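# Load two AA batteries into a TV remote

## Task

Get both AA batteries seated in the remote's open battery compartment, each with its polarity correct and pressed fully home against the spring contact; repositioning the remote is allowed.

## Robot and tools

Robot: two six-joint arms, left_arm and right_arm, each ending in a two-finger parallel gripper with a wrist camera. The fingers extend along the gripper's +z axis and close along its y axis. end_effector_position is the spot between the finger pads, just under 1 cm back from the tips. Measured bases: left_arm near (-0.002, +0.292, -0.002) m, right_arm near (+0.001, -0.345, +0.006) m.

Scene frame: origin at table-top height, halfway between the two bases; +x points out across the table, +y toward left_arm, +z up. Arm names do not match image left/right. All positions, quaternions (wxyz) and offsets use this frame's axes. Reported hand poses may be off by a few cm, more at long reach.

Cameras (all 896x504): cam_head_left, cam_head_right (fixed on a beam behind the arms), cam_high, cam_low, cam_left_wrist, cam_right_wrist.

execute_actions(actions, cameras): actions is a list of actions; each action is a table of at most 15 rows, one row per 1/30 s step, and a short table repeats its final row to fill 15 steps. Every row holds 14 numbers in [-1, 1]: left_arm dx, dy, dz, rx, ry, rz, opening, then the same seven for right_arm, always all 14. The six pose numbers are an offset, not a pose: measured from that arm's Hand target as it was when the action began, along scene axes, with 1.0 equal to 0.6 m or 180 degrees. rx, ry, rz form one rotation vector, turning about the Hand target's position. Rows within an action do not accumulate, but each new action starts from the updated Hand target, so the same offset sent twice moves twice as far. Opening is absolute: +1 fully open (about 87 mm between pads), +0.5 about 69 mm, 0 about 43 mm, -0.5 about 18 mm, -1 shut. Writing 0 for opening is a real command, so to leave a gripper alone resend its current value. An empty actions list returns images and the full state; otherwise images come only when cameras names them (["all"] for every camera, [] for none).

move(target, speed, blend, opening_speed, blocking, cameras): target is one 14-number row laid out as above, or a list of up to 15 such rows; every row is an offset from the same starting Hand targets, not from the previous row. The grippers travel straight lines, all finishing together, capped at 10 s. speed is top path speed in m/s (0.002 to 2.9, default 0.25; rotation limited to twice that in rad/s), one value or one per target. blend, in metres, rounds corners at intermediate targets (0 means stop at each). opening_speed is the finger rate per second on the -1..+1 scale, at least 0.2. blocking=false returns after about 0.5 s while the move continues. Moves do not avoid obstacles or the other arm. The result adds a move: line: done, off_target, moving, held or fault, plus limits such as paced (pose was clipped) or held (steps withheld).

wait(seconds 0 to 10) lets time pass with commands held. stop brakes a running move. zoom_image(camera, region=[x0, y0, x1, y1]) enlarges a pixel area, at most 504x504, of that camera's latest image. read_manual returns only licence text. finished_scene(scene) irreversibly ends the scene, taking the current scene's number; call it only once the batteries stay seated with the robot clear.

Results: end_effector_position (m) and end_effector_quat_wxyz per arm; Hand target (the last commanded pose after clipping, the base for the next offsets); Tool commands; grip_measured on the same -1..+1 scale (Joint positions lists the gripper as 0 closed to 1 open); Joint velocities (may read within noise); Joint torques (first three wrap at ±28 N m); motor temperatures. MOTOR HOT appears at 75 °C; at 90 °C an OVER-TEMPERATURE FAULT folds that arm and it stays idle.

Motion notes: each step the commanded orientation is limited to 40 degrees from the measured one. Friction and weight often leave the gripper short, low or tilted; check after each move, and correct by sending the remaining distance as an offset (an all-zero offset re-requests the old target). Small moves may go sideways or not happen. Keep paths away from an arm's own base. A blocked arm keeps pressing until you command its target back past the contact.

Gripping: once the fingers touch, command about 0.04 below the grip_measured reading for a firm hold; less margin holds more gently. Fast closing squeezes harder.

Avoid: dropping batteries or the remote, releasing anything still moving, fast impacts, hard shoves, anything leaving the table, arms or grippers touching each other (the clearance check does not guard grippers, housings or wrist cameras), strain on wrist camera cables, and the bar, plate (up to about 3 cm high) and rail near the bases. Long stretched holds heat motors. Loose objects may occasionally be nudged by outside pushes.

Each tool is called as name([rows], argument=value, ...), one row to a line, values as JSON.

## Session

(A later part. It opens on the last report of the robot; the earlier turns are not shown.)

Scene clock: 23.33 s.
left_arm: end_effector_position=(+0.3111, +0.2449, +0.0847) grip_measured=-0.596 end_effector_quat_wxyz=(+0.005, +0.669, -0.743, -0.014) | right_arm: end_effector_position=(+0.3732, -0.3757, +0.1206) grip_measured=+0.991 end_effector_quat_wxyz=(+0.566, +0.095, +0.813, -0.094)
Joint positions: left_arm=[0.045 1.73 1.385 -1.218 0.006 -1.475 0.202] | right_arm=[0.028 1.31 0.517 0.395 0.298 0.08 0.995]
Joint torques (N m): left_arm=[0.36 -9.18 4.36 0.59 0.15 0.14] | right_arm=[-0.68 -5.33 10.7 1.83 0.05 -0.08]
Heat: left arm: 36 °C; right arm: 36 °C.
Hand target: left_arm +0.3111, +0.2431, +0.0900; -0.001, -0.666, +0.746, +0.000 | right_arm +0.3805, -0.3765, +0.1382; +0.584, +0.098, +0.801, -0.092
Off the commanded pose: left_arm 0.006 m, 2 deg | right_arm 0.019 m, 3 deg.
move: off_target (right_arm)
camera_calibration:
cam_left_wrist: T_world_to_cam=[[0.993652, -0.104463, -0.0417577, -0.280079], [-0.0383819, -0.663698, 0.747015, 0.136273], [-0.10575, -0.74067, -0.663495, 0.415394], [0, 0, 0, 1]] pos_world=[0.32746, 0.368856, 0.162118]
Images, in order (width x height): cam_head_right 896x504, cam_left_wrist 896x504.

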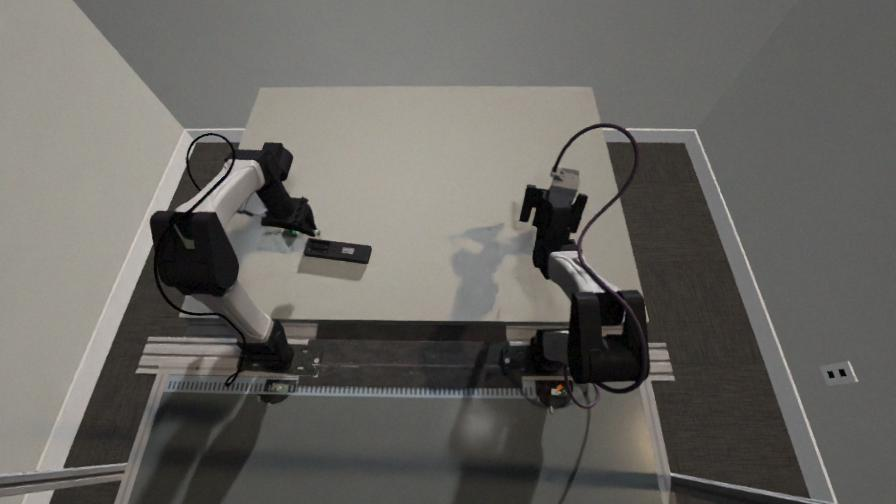

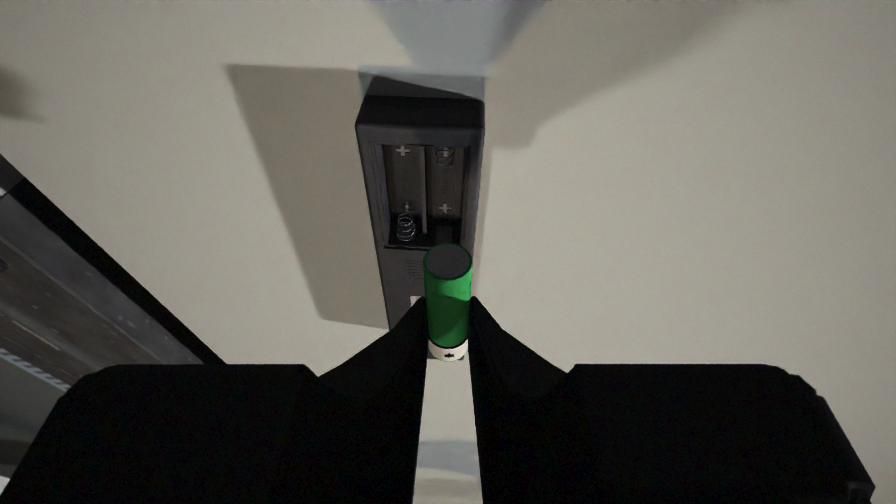

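move(target=[0.1417,0,-0.06,0,0,0,-0.68,-0.1725,0.6775,-0.0137,-0.0871,0.1495,0.5349,1], speed=0.35, cameras=["all"])

Scene clock: 32.53 s.
left_arm: end_effector_position=(+0.3920, +0.2448, +0.0538) grip_measured=-0.596 end_effector_quat_wxyz=(-0.003, +0.669, -0.743, -0.007) | right_arm: end_effector_position=(+0.2740, +0.0226, +0.1217) grip_measured=+0.991 end_effector_quat_wxyz=(+0.277, -0.611, +0.699, +0.247)
Joint positions: left_arm=[0.045 2.039 1.682 -1.185 0.006 -1.474 0.202] | right_arm=[0.776 1.845 1.444 -0.526 -0.459 -0.477 0.995]
Joint torques (N m): left_arm=[0.31 -8.8 6.48 0.54 0.15 0.12] | right_arm=[-0.25 -7.92 11.38 1.32 -0.42 -0.18]
Heat: left arm: 37 °C; right arm: 37 °C.
Hand target: left_arm +0.3962, +0.2432, +0.0541; +0.000, -0.666, +0.746, +0.000 | right_arm +0.2770, +0.0299, +0.1299; +0.285, -0.615, +0.689, +0.255
Off the commanded pose: left_arm 0.004 m, 1 deg | right_arm 0.011 m, 2 deg.
move: off_target (right_arm)
camera_calibration:
cam_left_wrist: T_world_to_cam=[[0.994163, -0.105692, -0.0216467, -0.36279], [-0.0542849, -0.663453, 0.746246, 0.168593], [-0.0932339, -0.740715, -0.665318, 0.398595], [0, 0, 0, 1]] pos_world=[0.406988, 0.368755, 0.131528]
cam_right_wrist: T_world_to_cam=[[0.989878, -0.141188, -0.0143854, -0.268955], [-0.139176, -0.985576, 0.0962814, 0.0717182], [-0.0277717, -0.0933048, -0.99525, 0.277517], [0, 0, 0, 1]] pos_world=[0.283921, 0.0586041, 0.265425]

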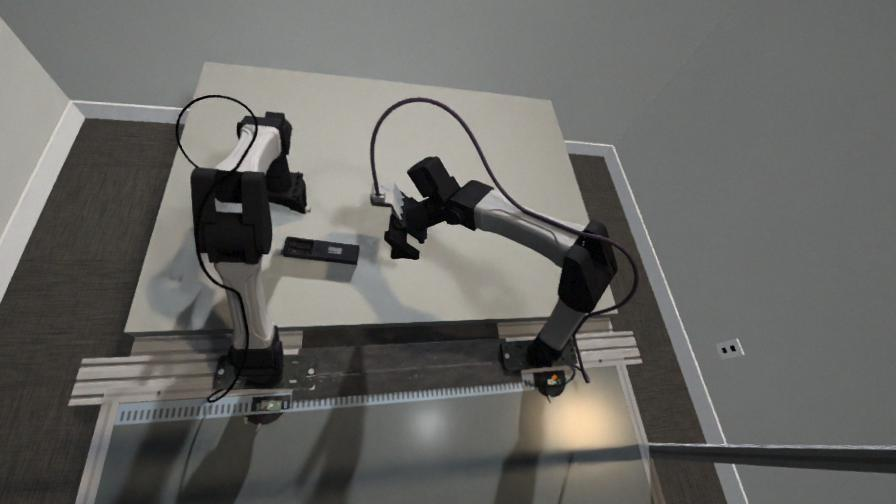

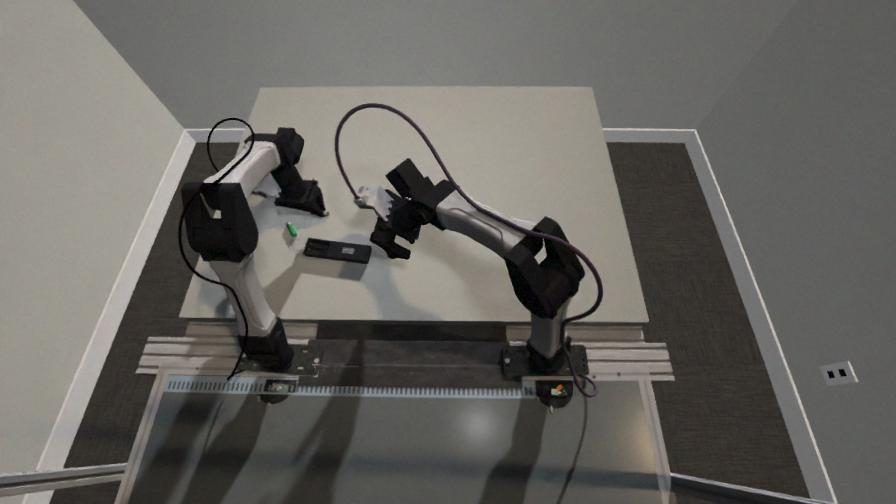

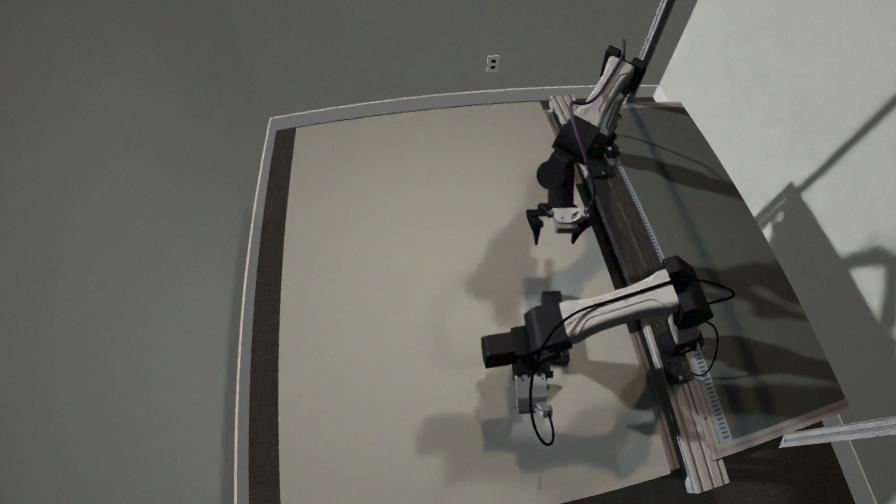

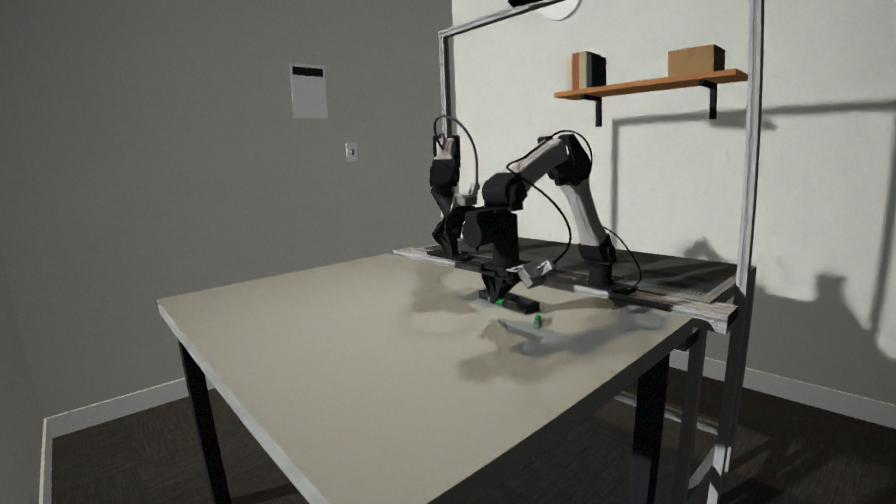

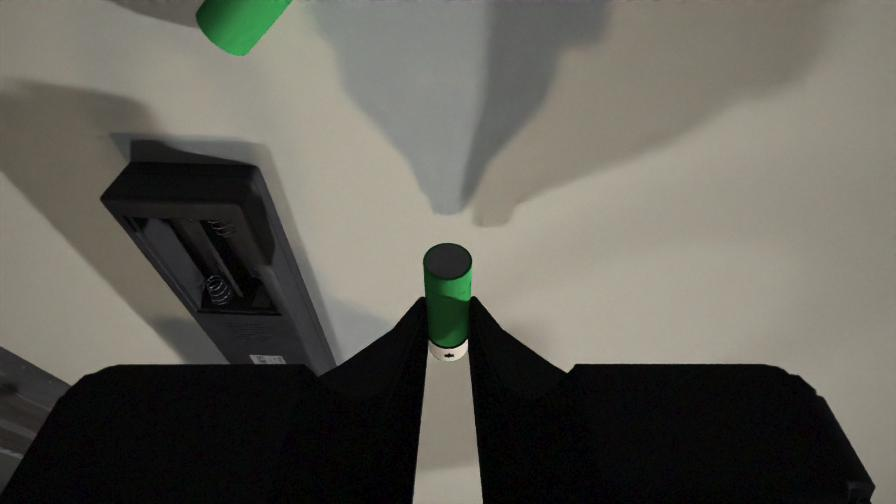

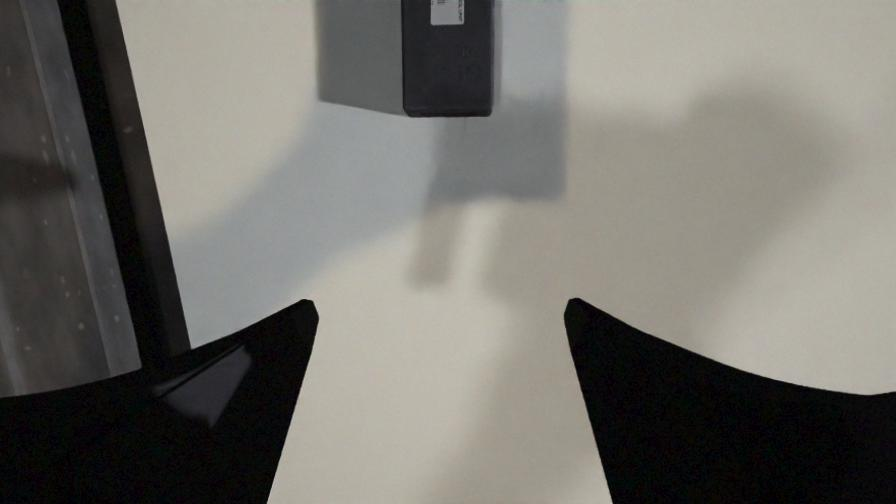

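move(target=[0,0,-0.05,0,0,0,-0.68,0.0258,0.1707,-0.1528,0,0,0,1], cameras=["cam_left_wrist","cam_right_wrist","cam_low"])

zoom_image(camera="cam_low", region=[400, 230, 580, 340])

Scene clock: 34.37 s.
left_arm: end_effector_position=(+0.3972, +0.2453, +0.0294) grip_measured=-0.596 end_effector_quat_wxyz=(-0.008, +0.669, -0.743, -0.003) | right_arm: end_effector_position=(+0.2824, +0.1244, +0.0304) grip_measured=+0.991 end_effector_quat_wxyz=(+0.266, -0.621, +0.691, +0.258)
Joint positions: left_arm=[0.045 2.064 1.623 -1.087 0.006 -1.474 0.202] | right_arm=[0.912 2.252 1.676 -0.321 -0.41 -0.38 0.995]
Joint torques (N m): left_arm=[0.14 -9.05 4.46 0.68 0.14 0.1] | right_arm=[-0.28 -10.95 10.85 1.54 -0.03 0.03]
Heat: left arm: 37 °C; right arm: 37 °C.
Hand target: left_arm +0.3961, +0.2432, +0.0240; +0.000, -0.666, +0.746, +0.000 | right_arm +0.2925, +0.1324, +0.0383; +0.286, -0.615, +0.689, +0.255
Off the commanded pose: left_arm 0.006 m, 1 deg | right_arm 0.015 m, 2 deg.
move: off_target (right_arm)
camera_calibration:
cam_left_wrist: T_world_to_cam=[[0.994333, -0.105982, -0.00837611, -0.368742], [-0.0644292, -0.6634, 0.745486, 0.191435], [-0.0845646, -0.740721, -0.666469, 0.379815], [0, 0, 0, 1]] pos_world=[0.411105, 0.369255, 0.107334]
cam_right_wrist: T_world_to_cam=[[0.993934, -0.104712, -0.0336302, -0.269207], [-0.101024, -0.990129, 0.0971538, 0.171824], [-0.0434714, -0.093167, -0.994701, 0.200716], [0, 0, 0, 1]] pos_world=[0.293658, 0.160638, 0.173906]
Images, in order (width x height): cam_low 896x504, cam_left_wrist 896x504, cam_right_wrist 896x504.

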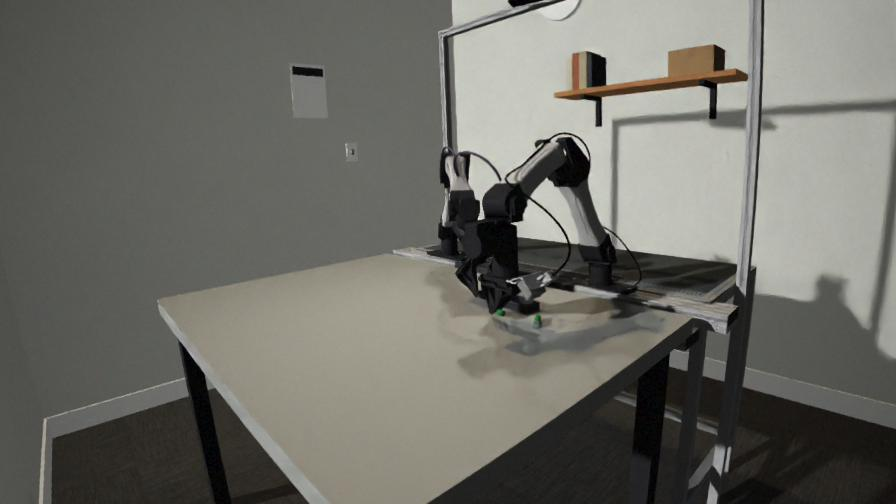

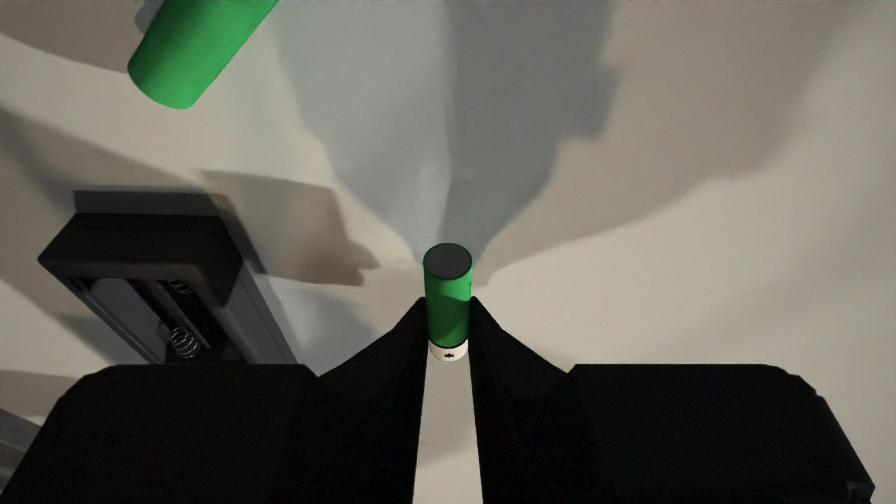

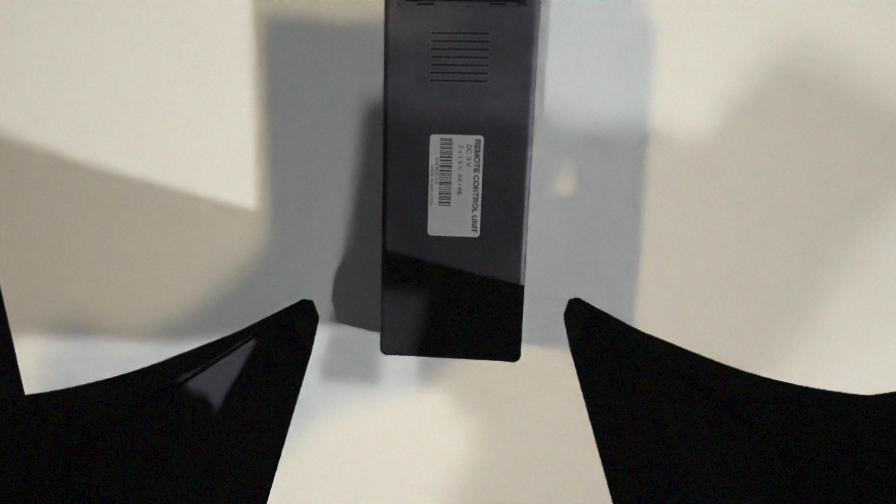

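Scaled by 2.800 from the camera's 896x504 image, which has a finer 1280x720 frame.

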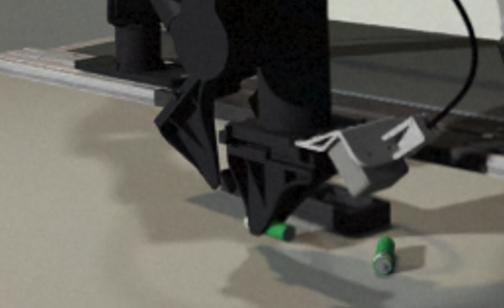

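move(target=[0,0,-0.015,0,0,0,-0.68,0.005,0,-0.023,0,0,0,1], speed=0.08, cameras=["cam_low"])

zoom_image(camera="cam_low", region=[450, 270, 550, 340])

Scene clock: 35.60 s.
left_arm: end_effector_position=(+0.3977, +0.2454, +0.0212) grip_measured=-0.596 end_effector_quat_wxyz=(-0.008, +0.669, -0.743, -0.002) | right_arm: end_effector_position=(+0.2861, +0.1290, +0.0229) grip_measured=+0.991 end_effector_quat_wxyz=(+0.273, -0.621, +0.688, +0.260)
Joint positions: left_arm=[0.045 2.072 1.601 -1.056 0.006 -1.474 0.202] | right_arm=[0.912 2.274 1.676 -0.283 -0.41 -0.38 0.995]
Joint torques (N m): left_arm=[0.13 -8.99 4.4 0.68 0.15 0.1] | right_arm=[-0.75 -10.8 9.48 1.55 -0.05 -0.01]
Heat: left arm: 37 °C; right arm: 37 °C.
Hand target: left_arm +0.3961, +0.2432, +0.0151; +0.000, -0.666, +0.746, +0.000 | right_arm +0.2955, +0.1324, +0.0246; +0.286, -0.615, +0.689, +0.255
Off the commanded pose: left_arm 0.007 m, 1 deg | right_arm 0.010 m, 2 deg.
move: done
Images, in order (width x height): cam_low 896x504.

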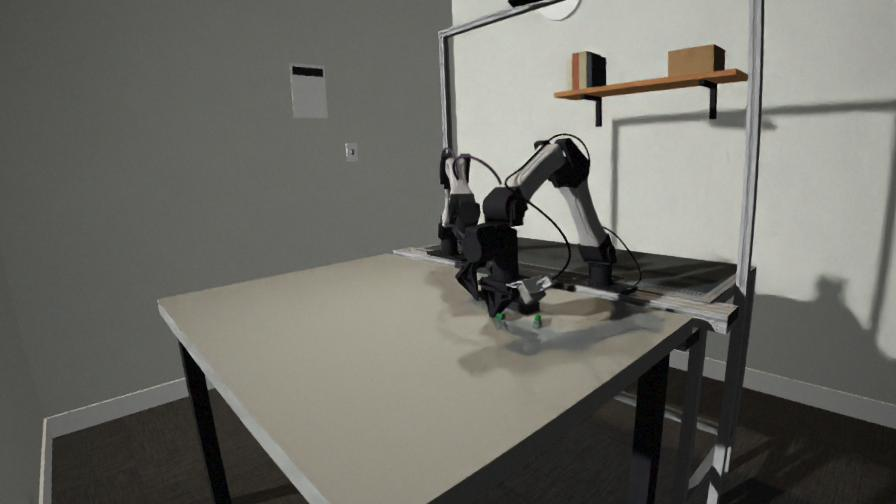

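Scaled by 5.040 from the camera's 896x504 image, which has a finer 1280x720 frame.

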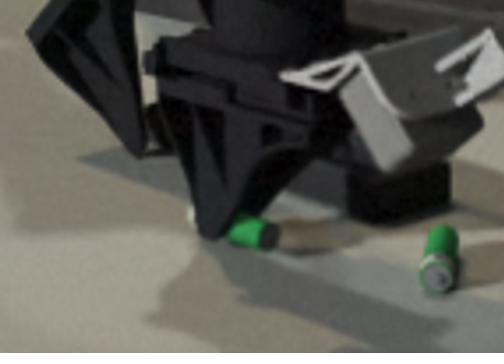

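move(target=[0,0,-0.006,0,0,0,-0.68,-0.003,0.0,0.008,0,0,0,0.06], speed=0.08, opening_speed=0.6, cameras=["cam_right_wrist","cam_left_wrist"])

Scene clock: 37.63 s.
left_arm: end_effector_position=(+0.3984, +0.2455, +0.0193) grip_measured=-0.596 end_effector_quat_wxyz=(-0.010, +0.669, -0.743, +0.000) | right_arm: end_effector_position=(+0.2862, +0.1289, +0.0229) grip_measured=+0.083 end_effector_quat_wxyz=(+0.273, -0.621, +0.688, +0.259)
Joint positions: left_arm=[0.045 2.072 1.593 -1.043 0.006 -1.474 0.202] | right_arm=[0.912 2.274 1.676 -0.283 -0.409 -0.38 0.541]
Joint torques (N m): left_arm=[0.12 -8.65 4.31 0.71 0.15 0.11] | right_arm=[-0.46 -11.77 9.72 1.45 -0.04 0.01]
Heat: left arm: 37 °C; right arm: 37 °C.
Hand target: left_arm +0.3961, +0.2432, +0.0115; +0.000, -0.666, +0.746, +0.000 | right_arm +0.2938, +0.1324, +0.0293; +0.286, -0.615, +0.689, +0.255
Off the commanded pose: left_arm 0.008 m, 1 deg | right_arm 0.010 m, 2 deg.
move: done
camera_calibration:
cam_left_wrist: T_world_to_cam=[[0.994355, -0.106102, -0.00117503, -0.370076], [-0.0699017, -0.663347, 0.74504, 0.20141], [-0.0798296, -0.740751, -0.667019, 0.371401], [0, 0, 0, 1]] pos_world=[0.411714, 0.369455, 0.0972377]
cam_right_wrist: T_world_to_cam=[[0.994115, -0.105225, -0.0257624, -0.272993], [-0.102704, -0.991082, 0.0849029, 0.178193], [-0.0344666, -0.0817573, -0.996056, 0.189931], [0, 0, 0, 1]] pos_world=[0.296234, 0.163406, 0.16702]
Images, in order (width x height): cam_left_wrist 896x504, cam_right_wrist 896x504.

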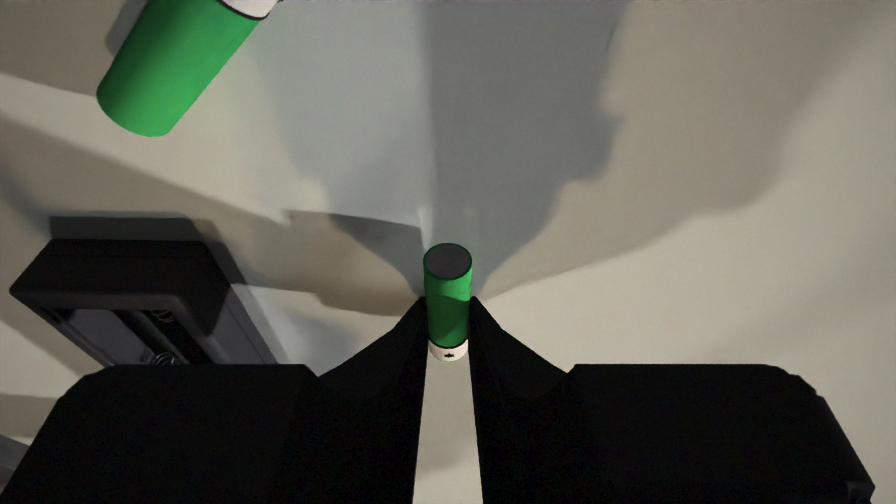

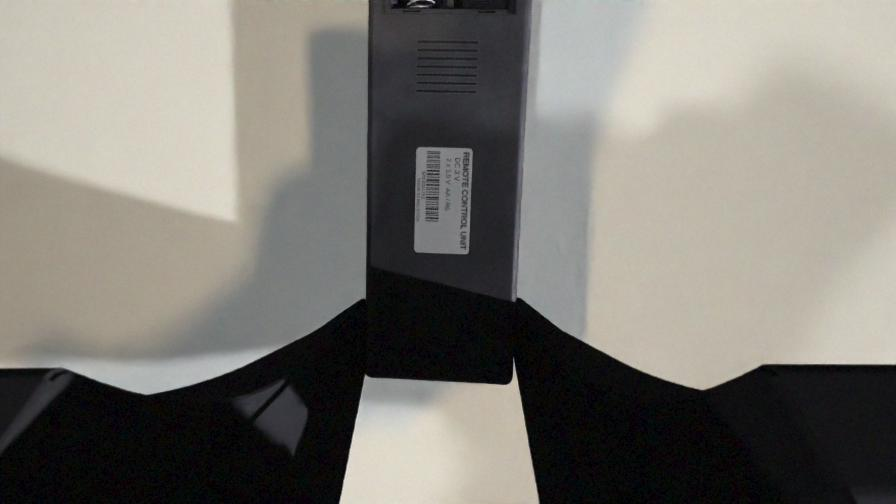

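move([
  [0,0,0.004,0,0,0,-0.45,0,0,0,0,0,0,0.04],
  [0,0,0.018,0,0,0,-0.45,0,0,0,0,0,0,0.04],
], speed=0.06, opening_speed=0.5, cameras=["cam_low","cam_left_wrist"])

zoom_image(camera="cam_low", region=[450, 270, 550, 340])

Scene clock: 39.37 s.
left_arm: end_effector_position=(+0.3978, +0.2453, +0.0193) grip_measured=-0.450 end_effector_quat_wxyz=(-0.009, +0.669, -0.743, -0.001) | right_arm: end_effector_position=(+0.2862, +0.1289, +0.0229) grip_measured=+0.083 end_effector_quat_wxyz=(+0.273, -0.621, +0.688, +0.259)
Joint positions: left_arm=[0.045 2.072 1.593 -1.045 0.006 -1.474 0.275] | right_arm=[0.912 2.274 1.676 -0.283 -0.409 -0.38 0.541]
Joint torques (N m): left_arm=[0.21 -9.58 6.32 0.31 0.14 0.11] | right_arm=[-0.5 -11.7 9.8 1.45 -0.01 0.01]
Heat: left arm: 37 °C; right arm: 36 °C.
Hand target: left_arm +0.3961, +0.2432, +0.0223; +0.000, -0.666, +0.746, +0.000 | right_arm +0.2938, +0.1324, +0.0293; +0.286, -0.615, +0.689, +0.255
Off the commanded pose: left_arm 0.004 m, 1 deg | right_arm 0.010 m, 2 deg.
move: done
camera_calibration:
cam_left_wrist: T_world_to_cam=[[0.99435, -0.106099, -0.00335508, -0.369474], [-0.0682067, -0.662807, 0.745678, 0.200433], [-0.0813395, -0.741236, -0.666298, 0.371955], [0, 0, 0, 1]] pos_world=[0.411312, 0.369354, 0.0971353]
Images, in order (width x height): cam_low 896x504, cam_left_wrist 896x504.

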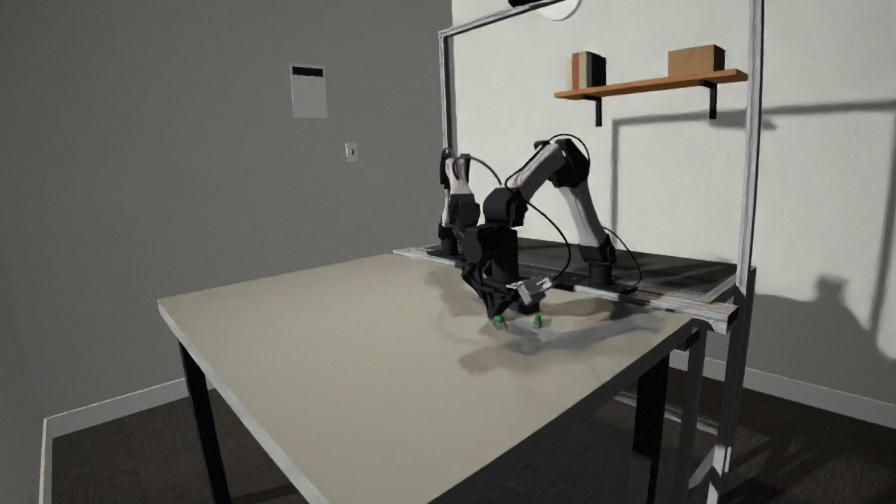

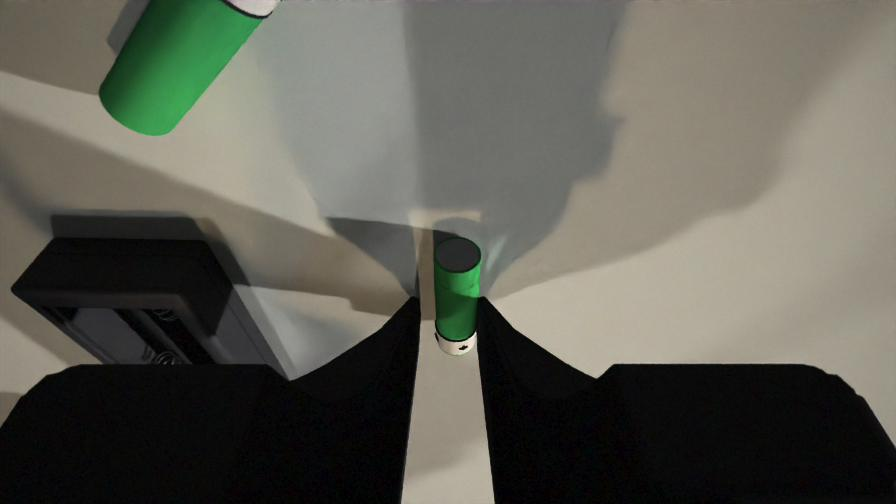

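Scaled by 5.040 from the camera's 896x504 image, which has a finer 1280x720 frame.

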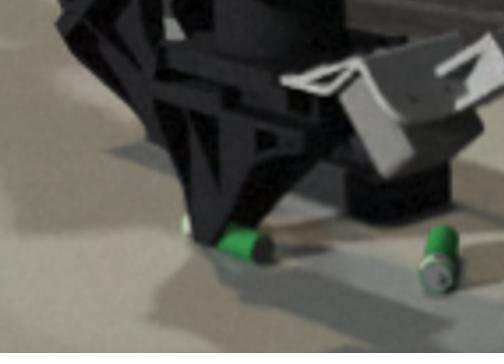

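move(target=[0,0,0.012,0,0,0,-0.45,0,0,0,0,0,0,0.04], speed=0.06, cameras=["cam_left_wrist"])

Scene clock: 40.37 s.
left_arm: end_effector_position=(+0.3976, +0.2452, +0.0240) grip_measured=-0.450 end_effector_quat_wxyz=(-0.007, +0.669, -0.743, -0.003) | right_arm: end_effector_position=(+0.2862, +0.1289, +0.0229) grip_measured=+0.083 end_effector_quat_wxyz=(+0.273, -0.621, +0.688, +0.259)
Joint positions: left_arm=[0.045 2.072 1.612 -1.07 0.007 -1.474 0.275] | right_arm=[0.912 2.274 1.676 -0.283 -0.409 -0.38 0.541]
Joint torques (N m): left_arm=[0.2 -10.1 6.39 0.26 0.15 0.11] | right_arm=[-0.46 -11.75 9.76 1.45 -0.02 0.01]
Heat: left arm: 37 °C; right arm: 36 °C.
Hand target: left_arm +0.3962, +0.2431, +0.0295; +0.000, -0.666, +0.746, +0.000 | right_arm +0.2938, +0.1324, +0.0293; +0.286, -0.615, +0.689, +0.255
Off the commanded pose: left_arm 0.006 m, 1 deg | right_arm 0.010 m, 2 deg.
move: done
camera_calibration:
cam_left_wrist: T_world_to_cam=[[0.99433, -0.105923, -0.00937977, -0.369104], [-0.06354, -0.662558, 0.746311, 0.194875], [-0.085266, -0.741483, -0.665532, 0.376588], [0, 0, 0, 1]] pos_world=[0.411503, 0.369253, 0.101732]
Images, in order (width x height): cam_left_wrist 896x504.

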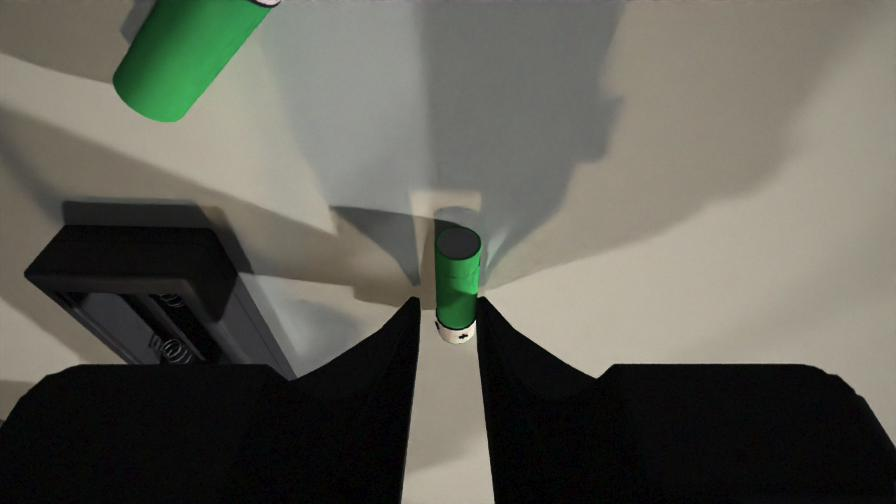

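move(target=[0,0,0.0,0,0,0,-0.68,0,0,0,0,0,0,0.04], opening_speed=0.5, speed=0.06, cameras=["cam_left_wrist"])

Scene clock: 41.23 s.
left_arm: end_effector_position=(+0.3973, +0.2452, +0.0240) grip_measured=-0.616 end_effector_quat_wxyz=(-0.006, +0.669, -0.743, -0.003) | right_arm: end_effector_position=(+0.2862, +0.1289, +0.0229) grip_measured=+0.083 end_effector_quat_wxyz=(+0.273, -0.621, +0.688, +0.259)
Joint positions: left_arm=[0.045 2.072 1.612 -1.071 0.007 -1.474 0.192] | right_arm=[0.912 2.274 1.676 -0.283 -0.409 -0.38 0.541]
Joint torques (N m): left_arm=[0.18 -10.13 6.35 0.27 0.14 0.11] | right_arm=[-0.44 -11.81 9.69 1.45 -0.04 0]
Heat: left arm: 37 °C; right arm: 36 °C.
Hand target: left_arm +0.3962, +0.2432, +0.0295; +0.000, -0.666, +0.746, +0.000 | right_arm +0.2938, +0.1324, +0.0293; +0.286, -0.615, +0.689, +0.255
Off the commanded pose: left_arm 0.006 m, 1 deg | right_arm 0.010 m, 2 deg.
move: done
camera_calibration:
cam_left_wrist: T_world_to_cam=[[0.994317, -0.105937, -0.0105841, -0.368771], [-0.062651, -0.662606, 0.746344, 0.194586], [-0.0860783, -0.741439, -0.665477, 0.376816], [0, 0, 0, 1]] pos_world=[0.411302, 0.369254, 0.101631]
Images, in order (width x height): cam_left_wrist 896x504.

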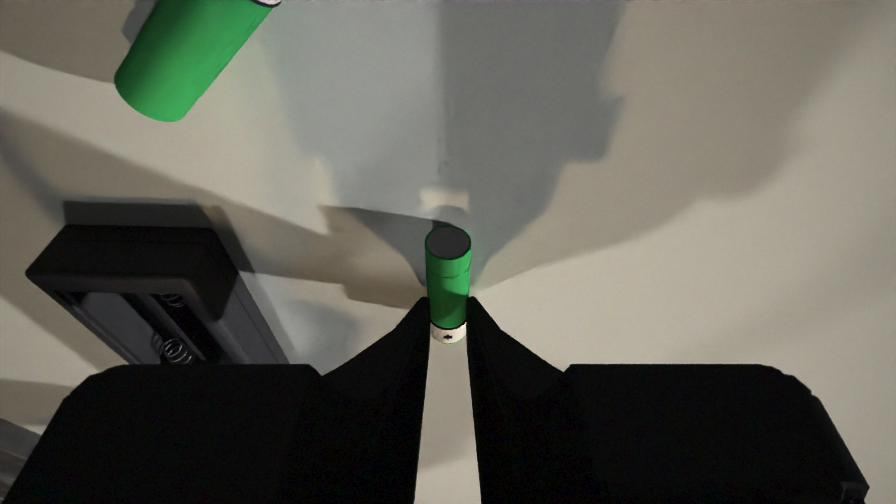

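move([
  [0,0,0.0,0,0,0,-0.5,0,0,0,0,0,0,0.04],
  [0,0,-0.0125,0,0,0,-0.5,0,0,0,0,0,0,0.04],
], opening_speed=0.5, speed=0.06, cameras=["cam_left_wrist"])

Scene clock: 42.87 s.
left_arm: end_effector_position=(+0.3972, +0.2452, +0.0240) grip_measured=-0.500 end_effector_quat_wxyz=(-0.006, +0.669, -0.743, -0.003) | right_arm: end_effector_position=(+0.2862, +0.1289, +0.0229) grip_measured=+0.083 end_effector_quat_wxyz=(+0.273, -0.621, +0.688, +0.259)
Joint positions: left_arm=[0.045 2.072 1.612 -1.072 0.007 -1.474 0.25] | right_arm=[0.912 2.274 1.676 -0.283 -0.409 -0.38 0.541]
Joint torques (N m): left_arm=[0.16 -9.52 4.88 0.57 0.13 0.11] | right_arm=[-0.49 -11.75 9.72 1.45 -0.02 0.01]
Heat: left arm: 37 °C; right arm: 36 °C.
Hand target: left_arm +0.3962, +0.2432, +0.0220; +0.000, -0.666, +0.746, +0.000 | right_arm +0.2938, +0.1324, +0.0293; +0.286, -0.615, +0.689, +0.255
Off the commanded pose: left_arm 0.003 m, 1 deg | right_arm 0.010 m, 2 deg.
move: done
camera_calibration:
cam_left_wrist: T_world_to_cam=[[0.994318, -0.10589, -0.0109396, -0.368752], [-0.0623486, -0.662571, 0.746399, 0.194444], [-0.0862845, -0.741476, -0.665408, 0.376908], [0, 0, 0, 1]] pos_world=[0.411301, 0.369253, 0.101631]
Images, in order (width x height): cam_left_wrist 896x504.

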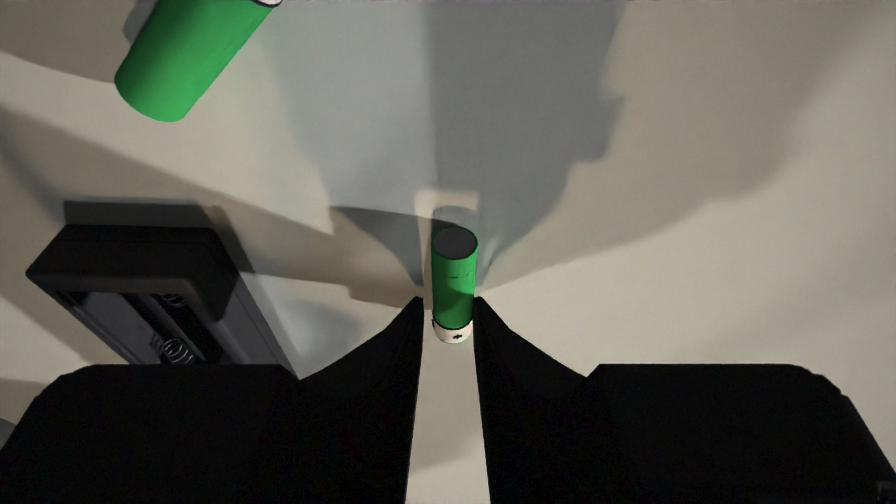

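move(target=[0,0,-0.005,0,0,0,-0.5,0,0,0,0,0,0,0.04], speed=0.06)

Scene clock: 43.70 s.
left_arm: end_effector_position=(+0.3977, +0.2452, +0.0240) grip_measured=-0.500 end_effector_quat_wxyz=(-0.007, +0.669, -0.743, -0.003) | right_arm: end_effector_position=(+0.2862, +0.1289, +0.0229) grip_measured=+0.083 end_effector_quat_wxyz=(+0.273, -0.621, +0.688, +0.259)
Joint positions: left_arm=[0.045 2.072 1.612 -1.069 0.007 -1.474 0.25] | right_arm=[0.912 2.274 1.676 -0.283 -0.409 -0.38 0.541]
Joint torques (N m): left_arm=[0.16 -9.29 4.33 0.68 0.12 0.1] | right_arm=[-0.5 -11.78 9.68 1.44 -0.04 0.02]
Heat: left arm: 37 °C; right arm: 36 °C.
Hand target: left_arm +0.3962, +0.2432, +0.0190; +0.000, -0.666, +0.746, +0.000 | right_arm +0.2938, +0.1324, +0.0293; +0.286, -0.615, +0.689, +0.255
Off the commanded pose: left_arm 0.006 m, 1 deg | right_arm 0.010 m, 2 deg.
move: done

move([
  [0,0,-0.004,0,0,0,-0.5,0,0,0,0,0,0,0.04],
  [0,0,-0.004,0,0,0,-0.7,0,0,0,0,0,0,0.04],
], speed=0.06, opening_speed=0.5)

Scene clock: 45.20 s.
left_arm: end_effector_position=(+0.3981, +0.2451, +0.0225) grip_measured=-0.607 end_effector_quat_wxyz=(-0.008, +0.669, -0.743, -0.001) | right_arm: end_effector_position=(+0.2862, +0.1289, +0.0229) grip_measured=+0.083 end_effector_quat_wxyz=(+0.273, -0.621, +0.688, +0.259)
Joint positions: left_arm=[0.045 2.072 1.606 -1.06 0.007 -1.474 0.196] | right_arm=[0.912 2.274 1.676 -0.283 -0.409 -0.38 0.541]
Joint torques (N m): left_arm=[0.14 -9.09 4.3 0.68 0.13 0.1] | right_arm=[-0.49 -11.73 9.69 1.48 -0.03 0.03]
Motor temperatures (°C): left_arm=[22 38 34 25 24 25 24] | right_arm=[22 32 36 35 21 21 21]
Heat: left arm: 38 °C; right arm: 36 °C.
Hand target: left_arm +0.3962, +0.2431, +0.0166; +0.000, -0.666, +0.746, +0.000 | right_arm +0.2938, +0.1324, +0.0293; +0.286, -0.615, +0.689, +0.255
Off the commanded pose: left_arm 0.006 m, 1 deg | right_arm 0.010 m, 2 deg.
move: done

move([
  [0,0,0.11,0,0,0,-0.7,0,0,0,0,0,0,0.04],
  [-0.1418,0,0.1223,0,0,0,-0.7,0,0,0,0,0,0,0.04],
], blend=0.02, cameras=["cam_left_wrist","cam_right_wrist"])

zoom_image(camera="cam_left_wrist", region=[340, 80, 540, 280])

Scene clock: 46.73 s.
left_arm: end_effector_position=(+0.3147, +0.2445, +0.0862) grip_measured=-0.607 end_effector_quat_wxyz=(-0.002, +0.669, -0.743, -0.007) | right_arm: end_effector_position=(+0.2862, +0.1289, +0.0229) grip_measured=+0.083 end_effector_quat_wxyz=(+0.273, -0.621, +0.688, +0.259)
Joint positions: left_arm=[0.045 1.723 1.384 -1.202 0.007 -1.473 0.196] | right_arm=[0.912 2.274 1.676 -0.283 -0.409 -0.38 0.541]
Joint torques (N m): left_arm=[0.4 -8.69 4.44 0.48 0.13 0.11] | right_arm=[-0.46 -11.78 9.68 1.44 -0.04 0.03]
Heat: left arm: 38 °C; right arm: 36 °C.
Hand target: left_arm +0.3111, +0.2431, +0.0900; +0.000, -0.666, +0.746, +0.000 | right_arm +0.2938, +0.1324, +0.0293; +0.286, -0.615, +0.689, +0.255
Off the commanded pose: left_arm 0.005 m, 1 deg | right_arm 0.010 m, 2 deg.
move: done
camera_calibration:
cam_left_wrist: T_world_to_cam=[[0.994096, -0.106416, -0.0211616, -0.28506], [-0.0549921, -0.662303, 0.747216, 0.139961], [-0.0935312, -0.741641, -0.664245, 0.412857], [0, 0, 0, 1]] pos_world=[0.329689, 0.368553, 0.163625]
cam_right_wrist: T_world_to_cam=[[0.994115, -0.105225, -0.0257624, -0.272993], [-0.102704, -0.991082, 0.0849029, 0.178193], [-0.0344666, -0.0817573, -0.996056, 0.189931], [0, 0, 0, 1]] pos_world=[0.296234, 0.163406, 0.16702]
Images, in order (width x height): cam_left_wrist 896x504, cam_right_wrist 896x504.

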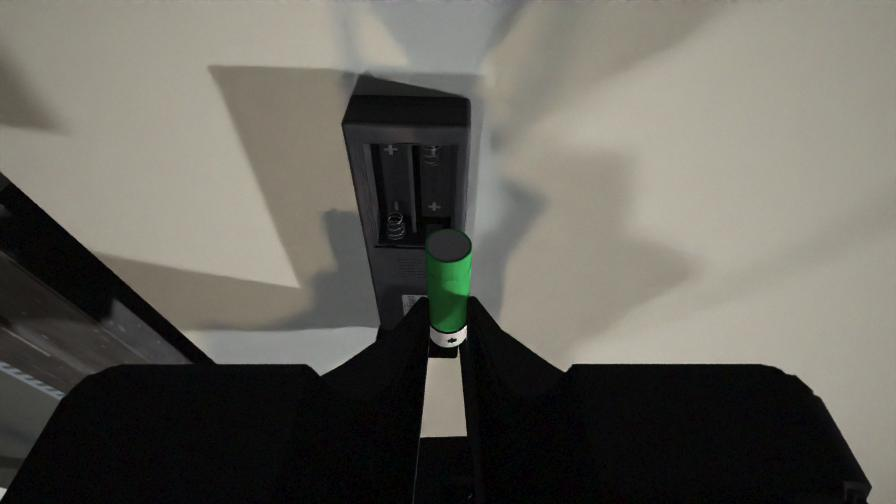

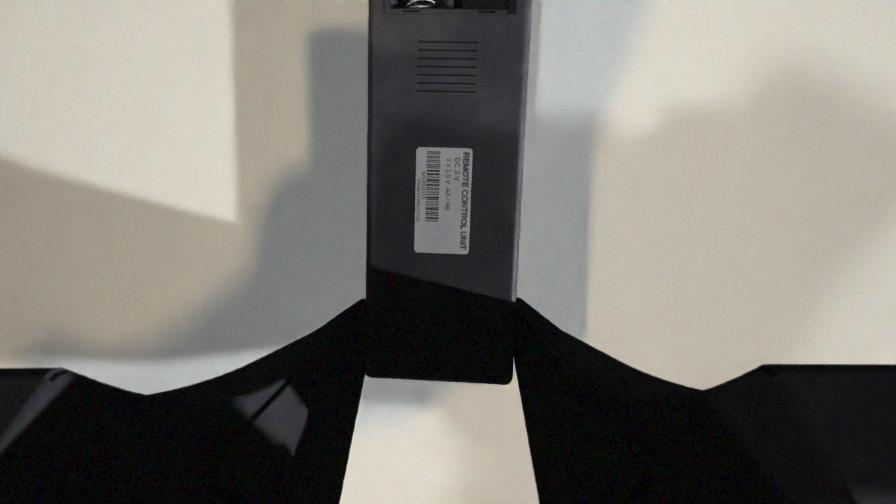

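Scaled by 2.520 from the camera's 896x504 image, which has a finer 1280x720 frame.

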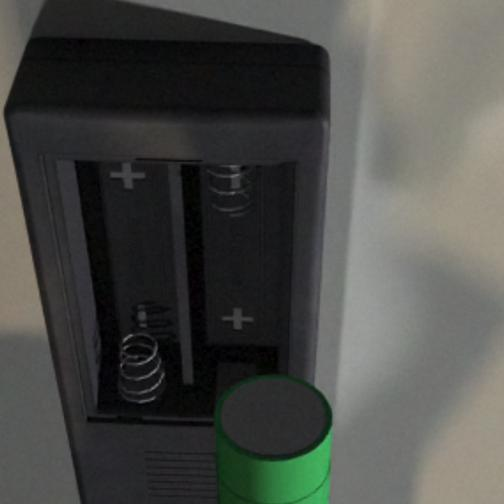

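move(target=[-0.011,-0.0075,-0.0587,-0.1104,0.0126,-0.0056,-0.7,0,0,0,0,0,0,0.04], cameras=["cam_left_wrist","cam_right_wrist","cam_low"])

zoom_image(camera="cam_left_wrist", region=[340, 80, 560, 300])

zoom_image(camera="cam_low", region=[450, 250, 570, 340])

Scene clock: 50.50 s.
left_arm: end_effector_position=(+0.3041, +0.2379, +0.0570) grip_measured=-0.607 end_effector_quat_wxyz=(+0.126, +0.650, -0.741, +0.108) | right_arm: end_effector_position=(+0.2862, +0.1289, +0.0229) grip_measured=+0.083 end_effector_quat_wxyz=(+0.273, -0.621, +0.688, +0.259)
Joint positions: left_arm=[0.201 1.799 1.256 -1.094 0.344 -1.274 0.196] | right_arm=[0.912 2.274 1.676 -0.283 -0.409 -0.38 0.541]
Joint torques (N m): left_arm=[1.01 -6.91 4.33 0.47 0.41 0.16] | right_arm=[-0.5 -11.74 9.77 1.45 -0.02 0.01]
Heat: left arm: 38 °C; right arm: 36 °C.
Hand target: left_arm +0.3045, +0.2386, +0.0547; -0.130, -0.649, +0.741, -0.116 | right_arm +0.2938, +0.1324, +0.0293; +0.286, -0.615, +0.689, +0.255
Off the commanded pose: left_arm 0.002 m, 1 deg | right_arm 0.010 m, 2 deg.
move: done
camera_calibration:
cam_left_wrist: T_world_to_cam=[[0.990521, -0.136474, -0.0156106, -0.267924], [-0.0364135, -0.370452, 0.928138, 0.0713939], [-0.13245, -0.918771, -0.37191, 0.424941], [0, 0, 0, 1]] pos_world=[0.324268, 0.380307, 0.0875939]
cam_right_wrist: T_world_to_cam=[[0.994115, -0.105225, -0.0257624, -0.272993], [-0.102704, -0.991082, 0.0849029, 0.178193], [-0.0344666, -0.0817573, -0.996056, 0.189931], [0, 0, 0, 1]] pos_world=[0.296234, 0.163406, 0.16702]
Images, in order (width x height): cam_low 896x504, cam_left_wrist 896x504, cam_right_wrist 896x504.

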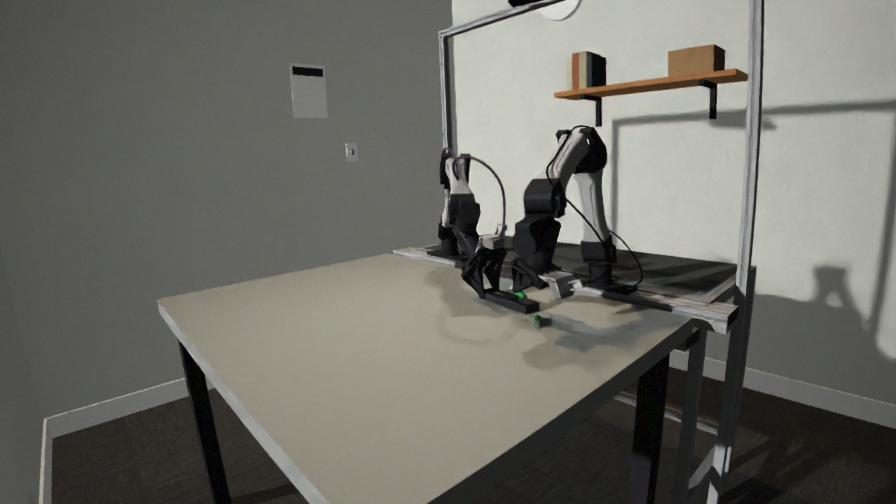

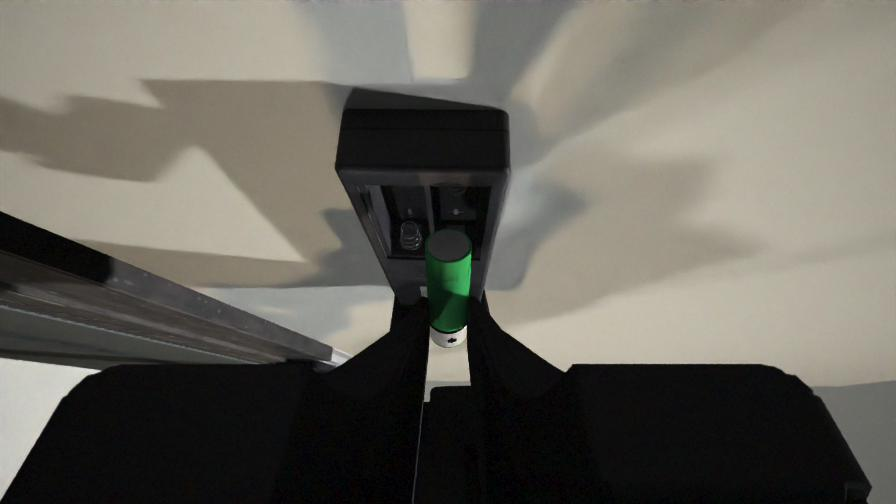

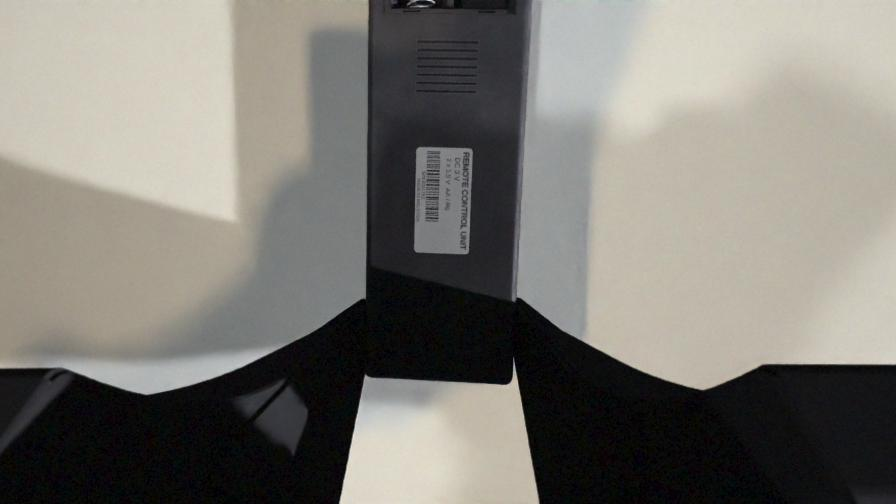

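Scaled by 2.291 from the camera's 896x504 image, which has a finer 1280x720 frame.

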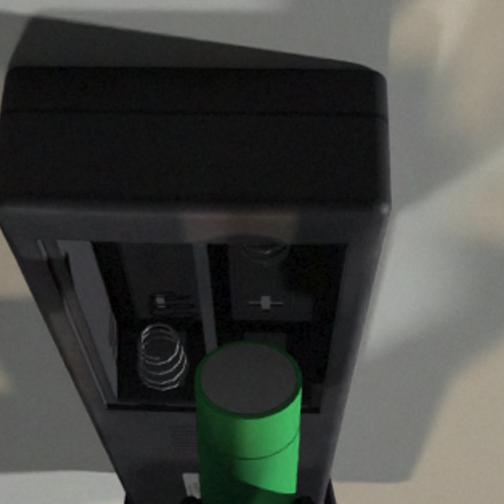

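Scaled by 4.200 from the camera's 896x504 image, which has a finer 1280x720 frame.

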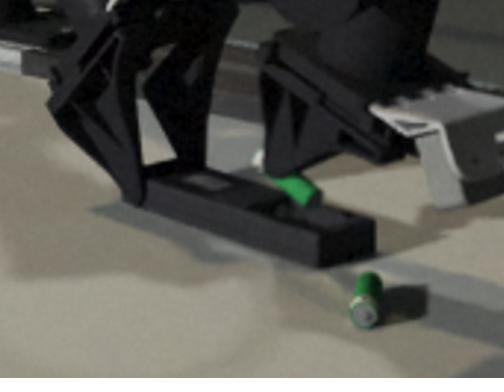

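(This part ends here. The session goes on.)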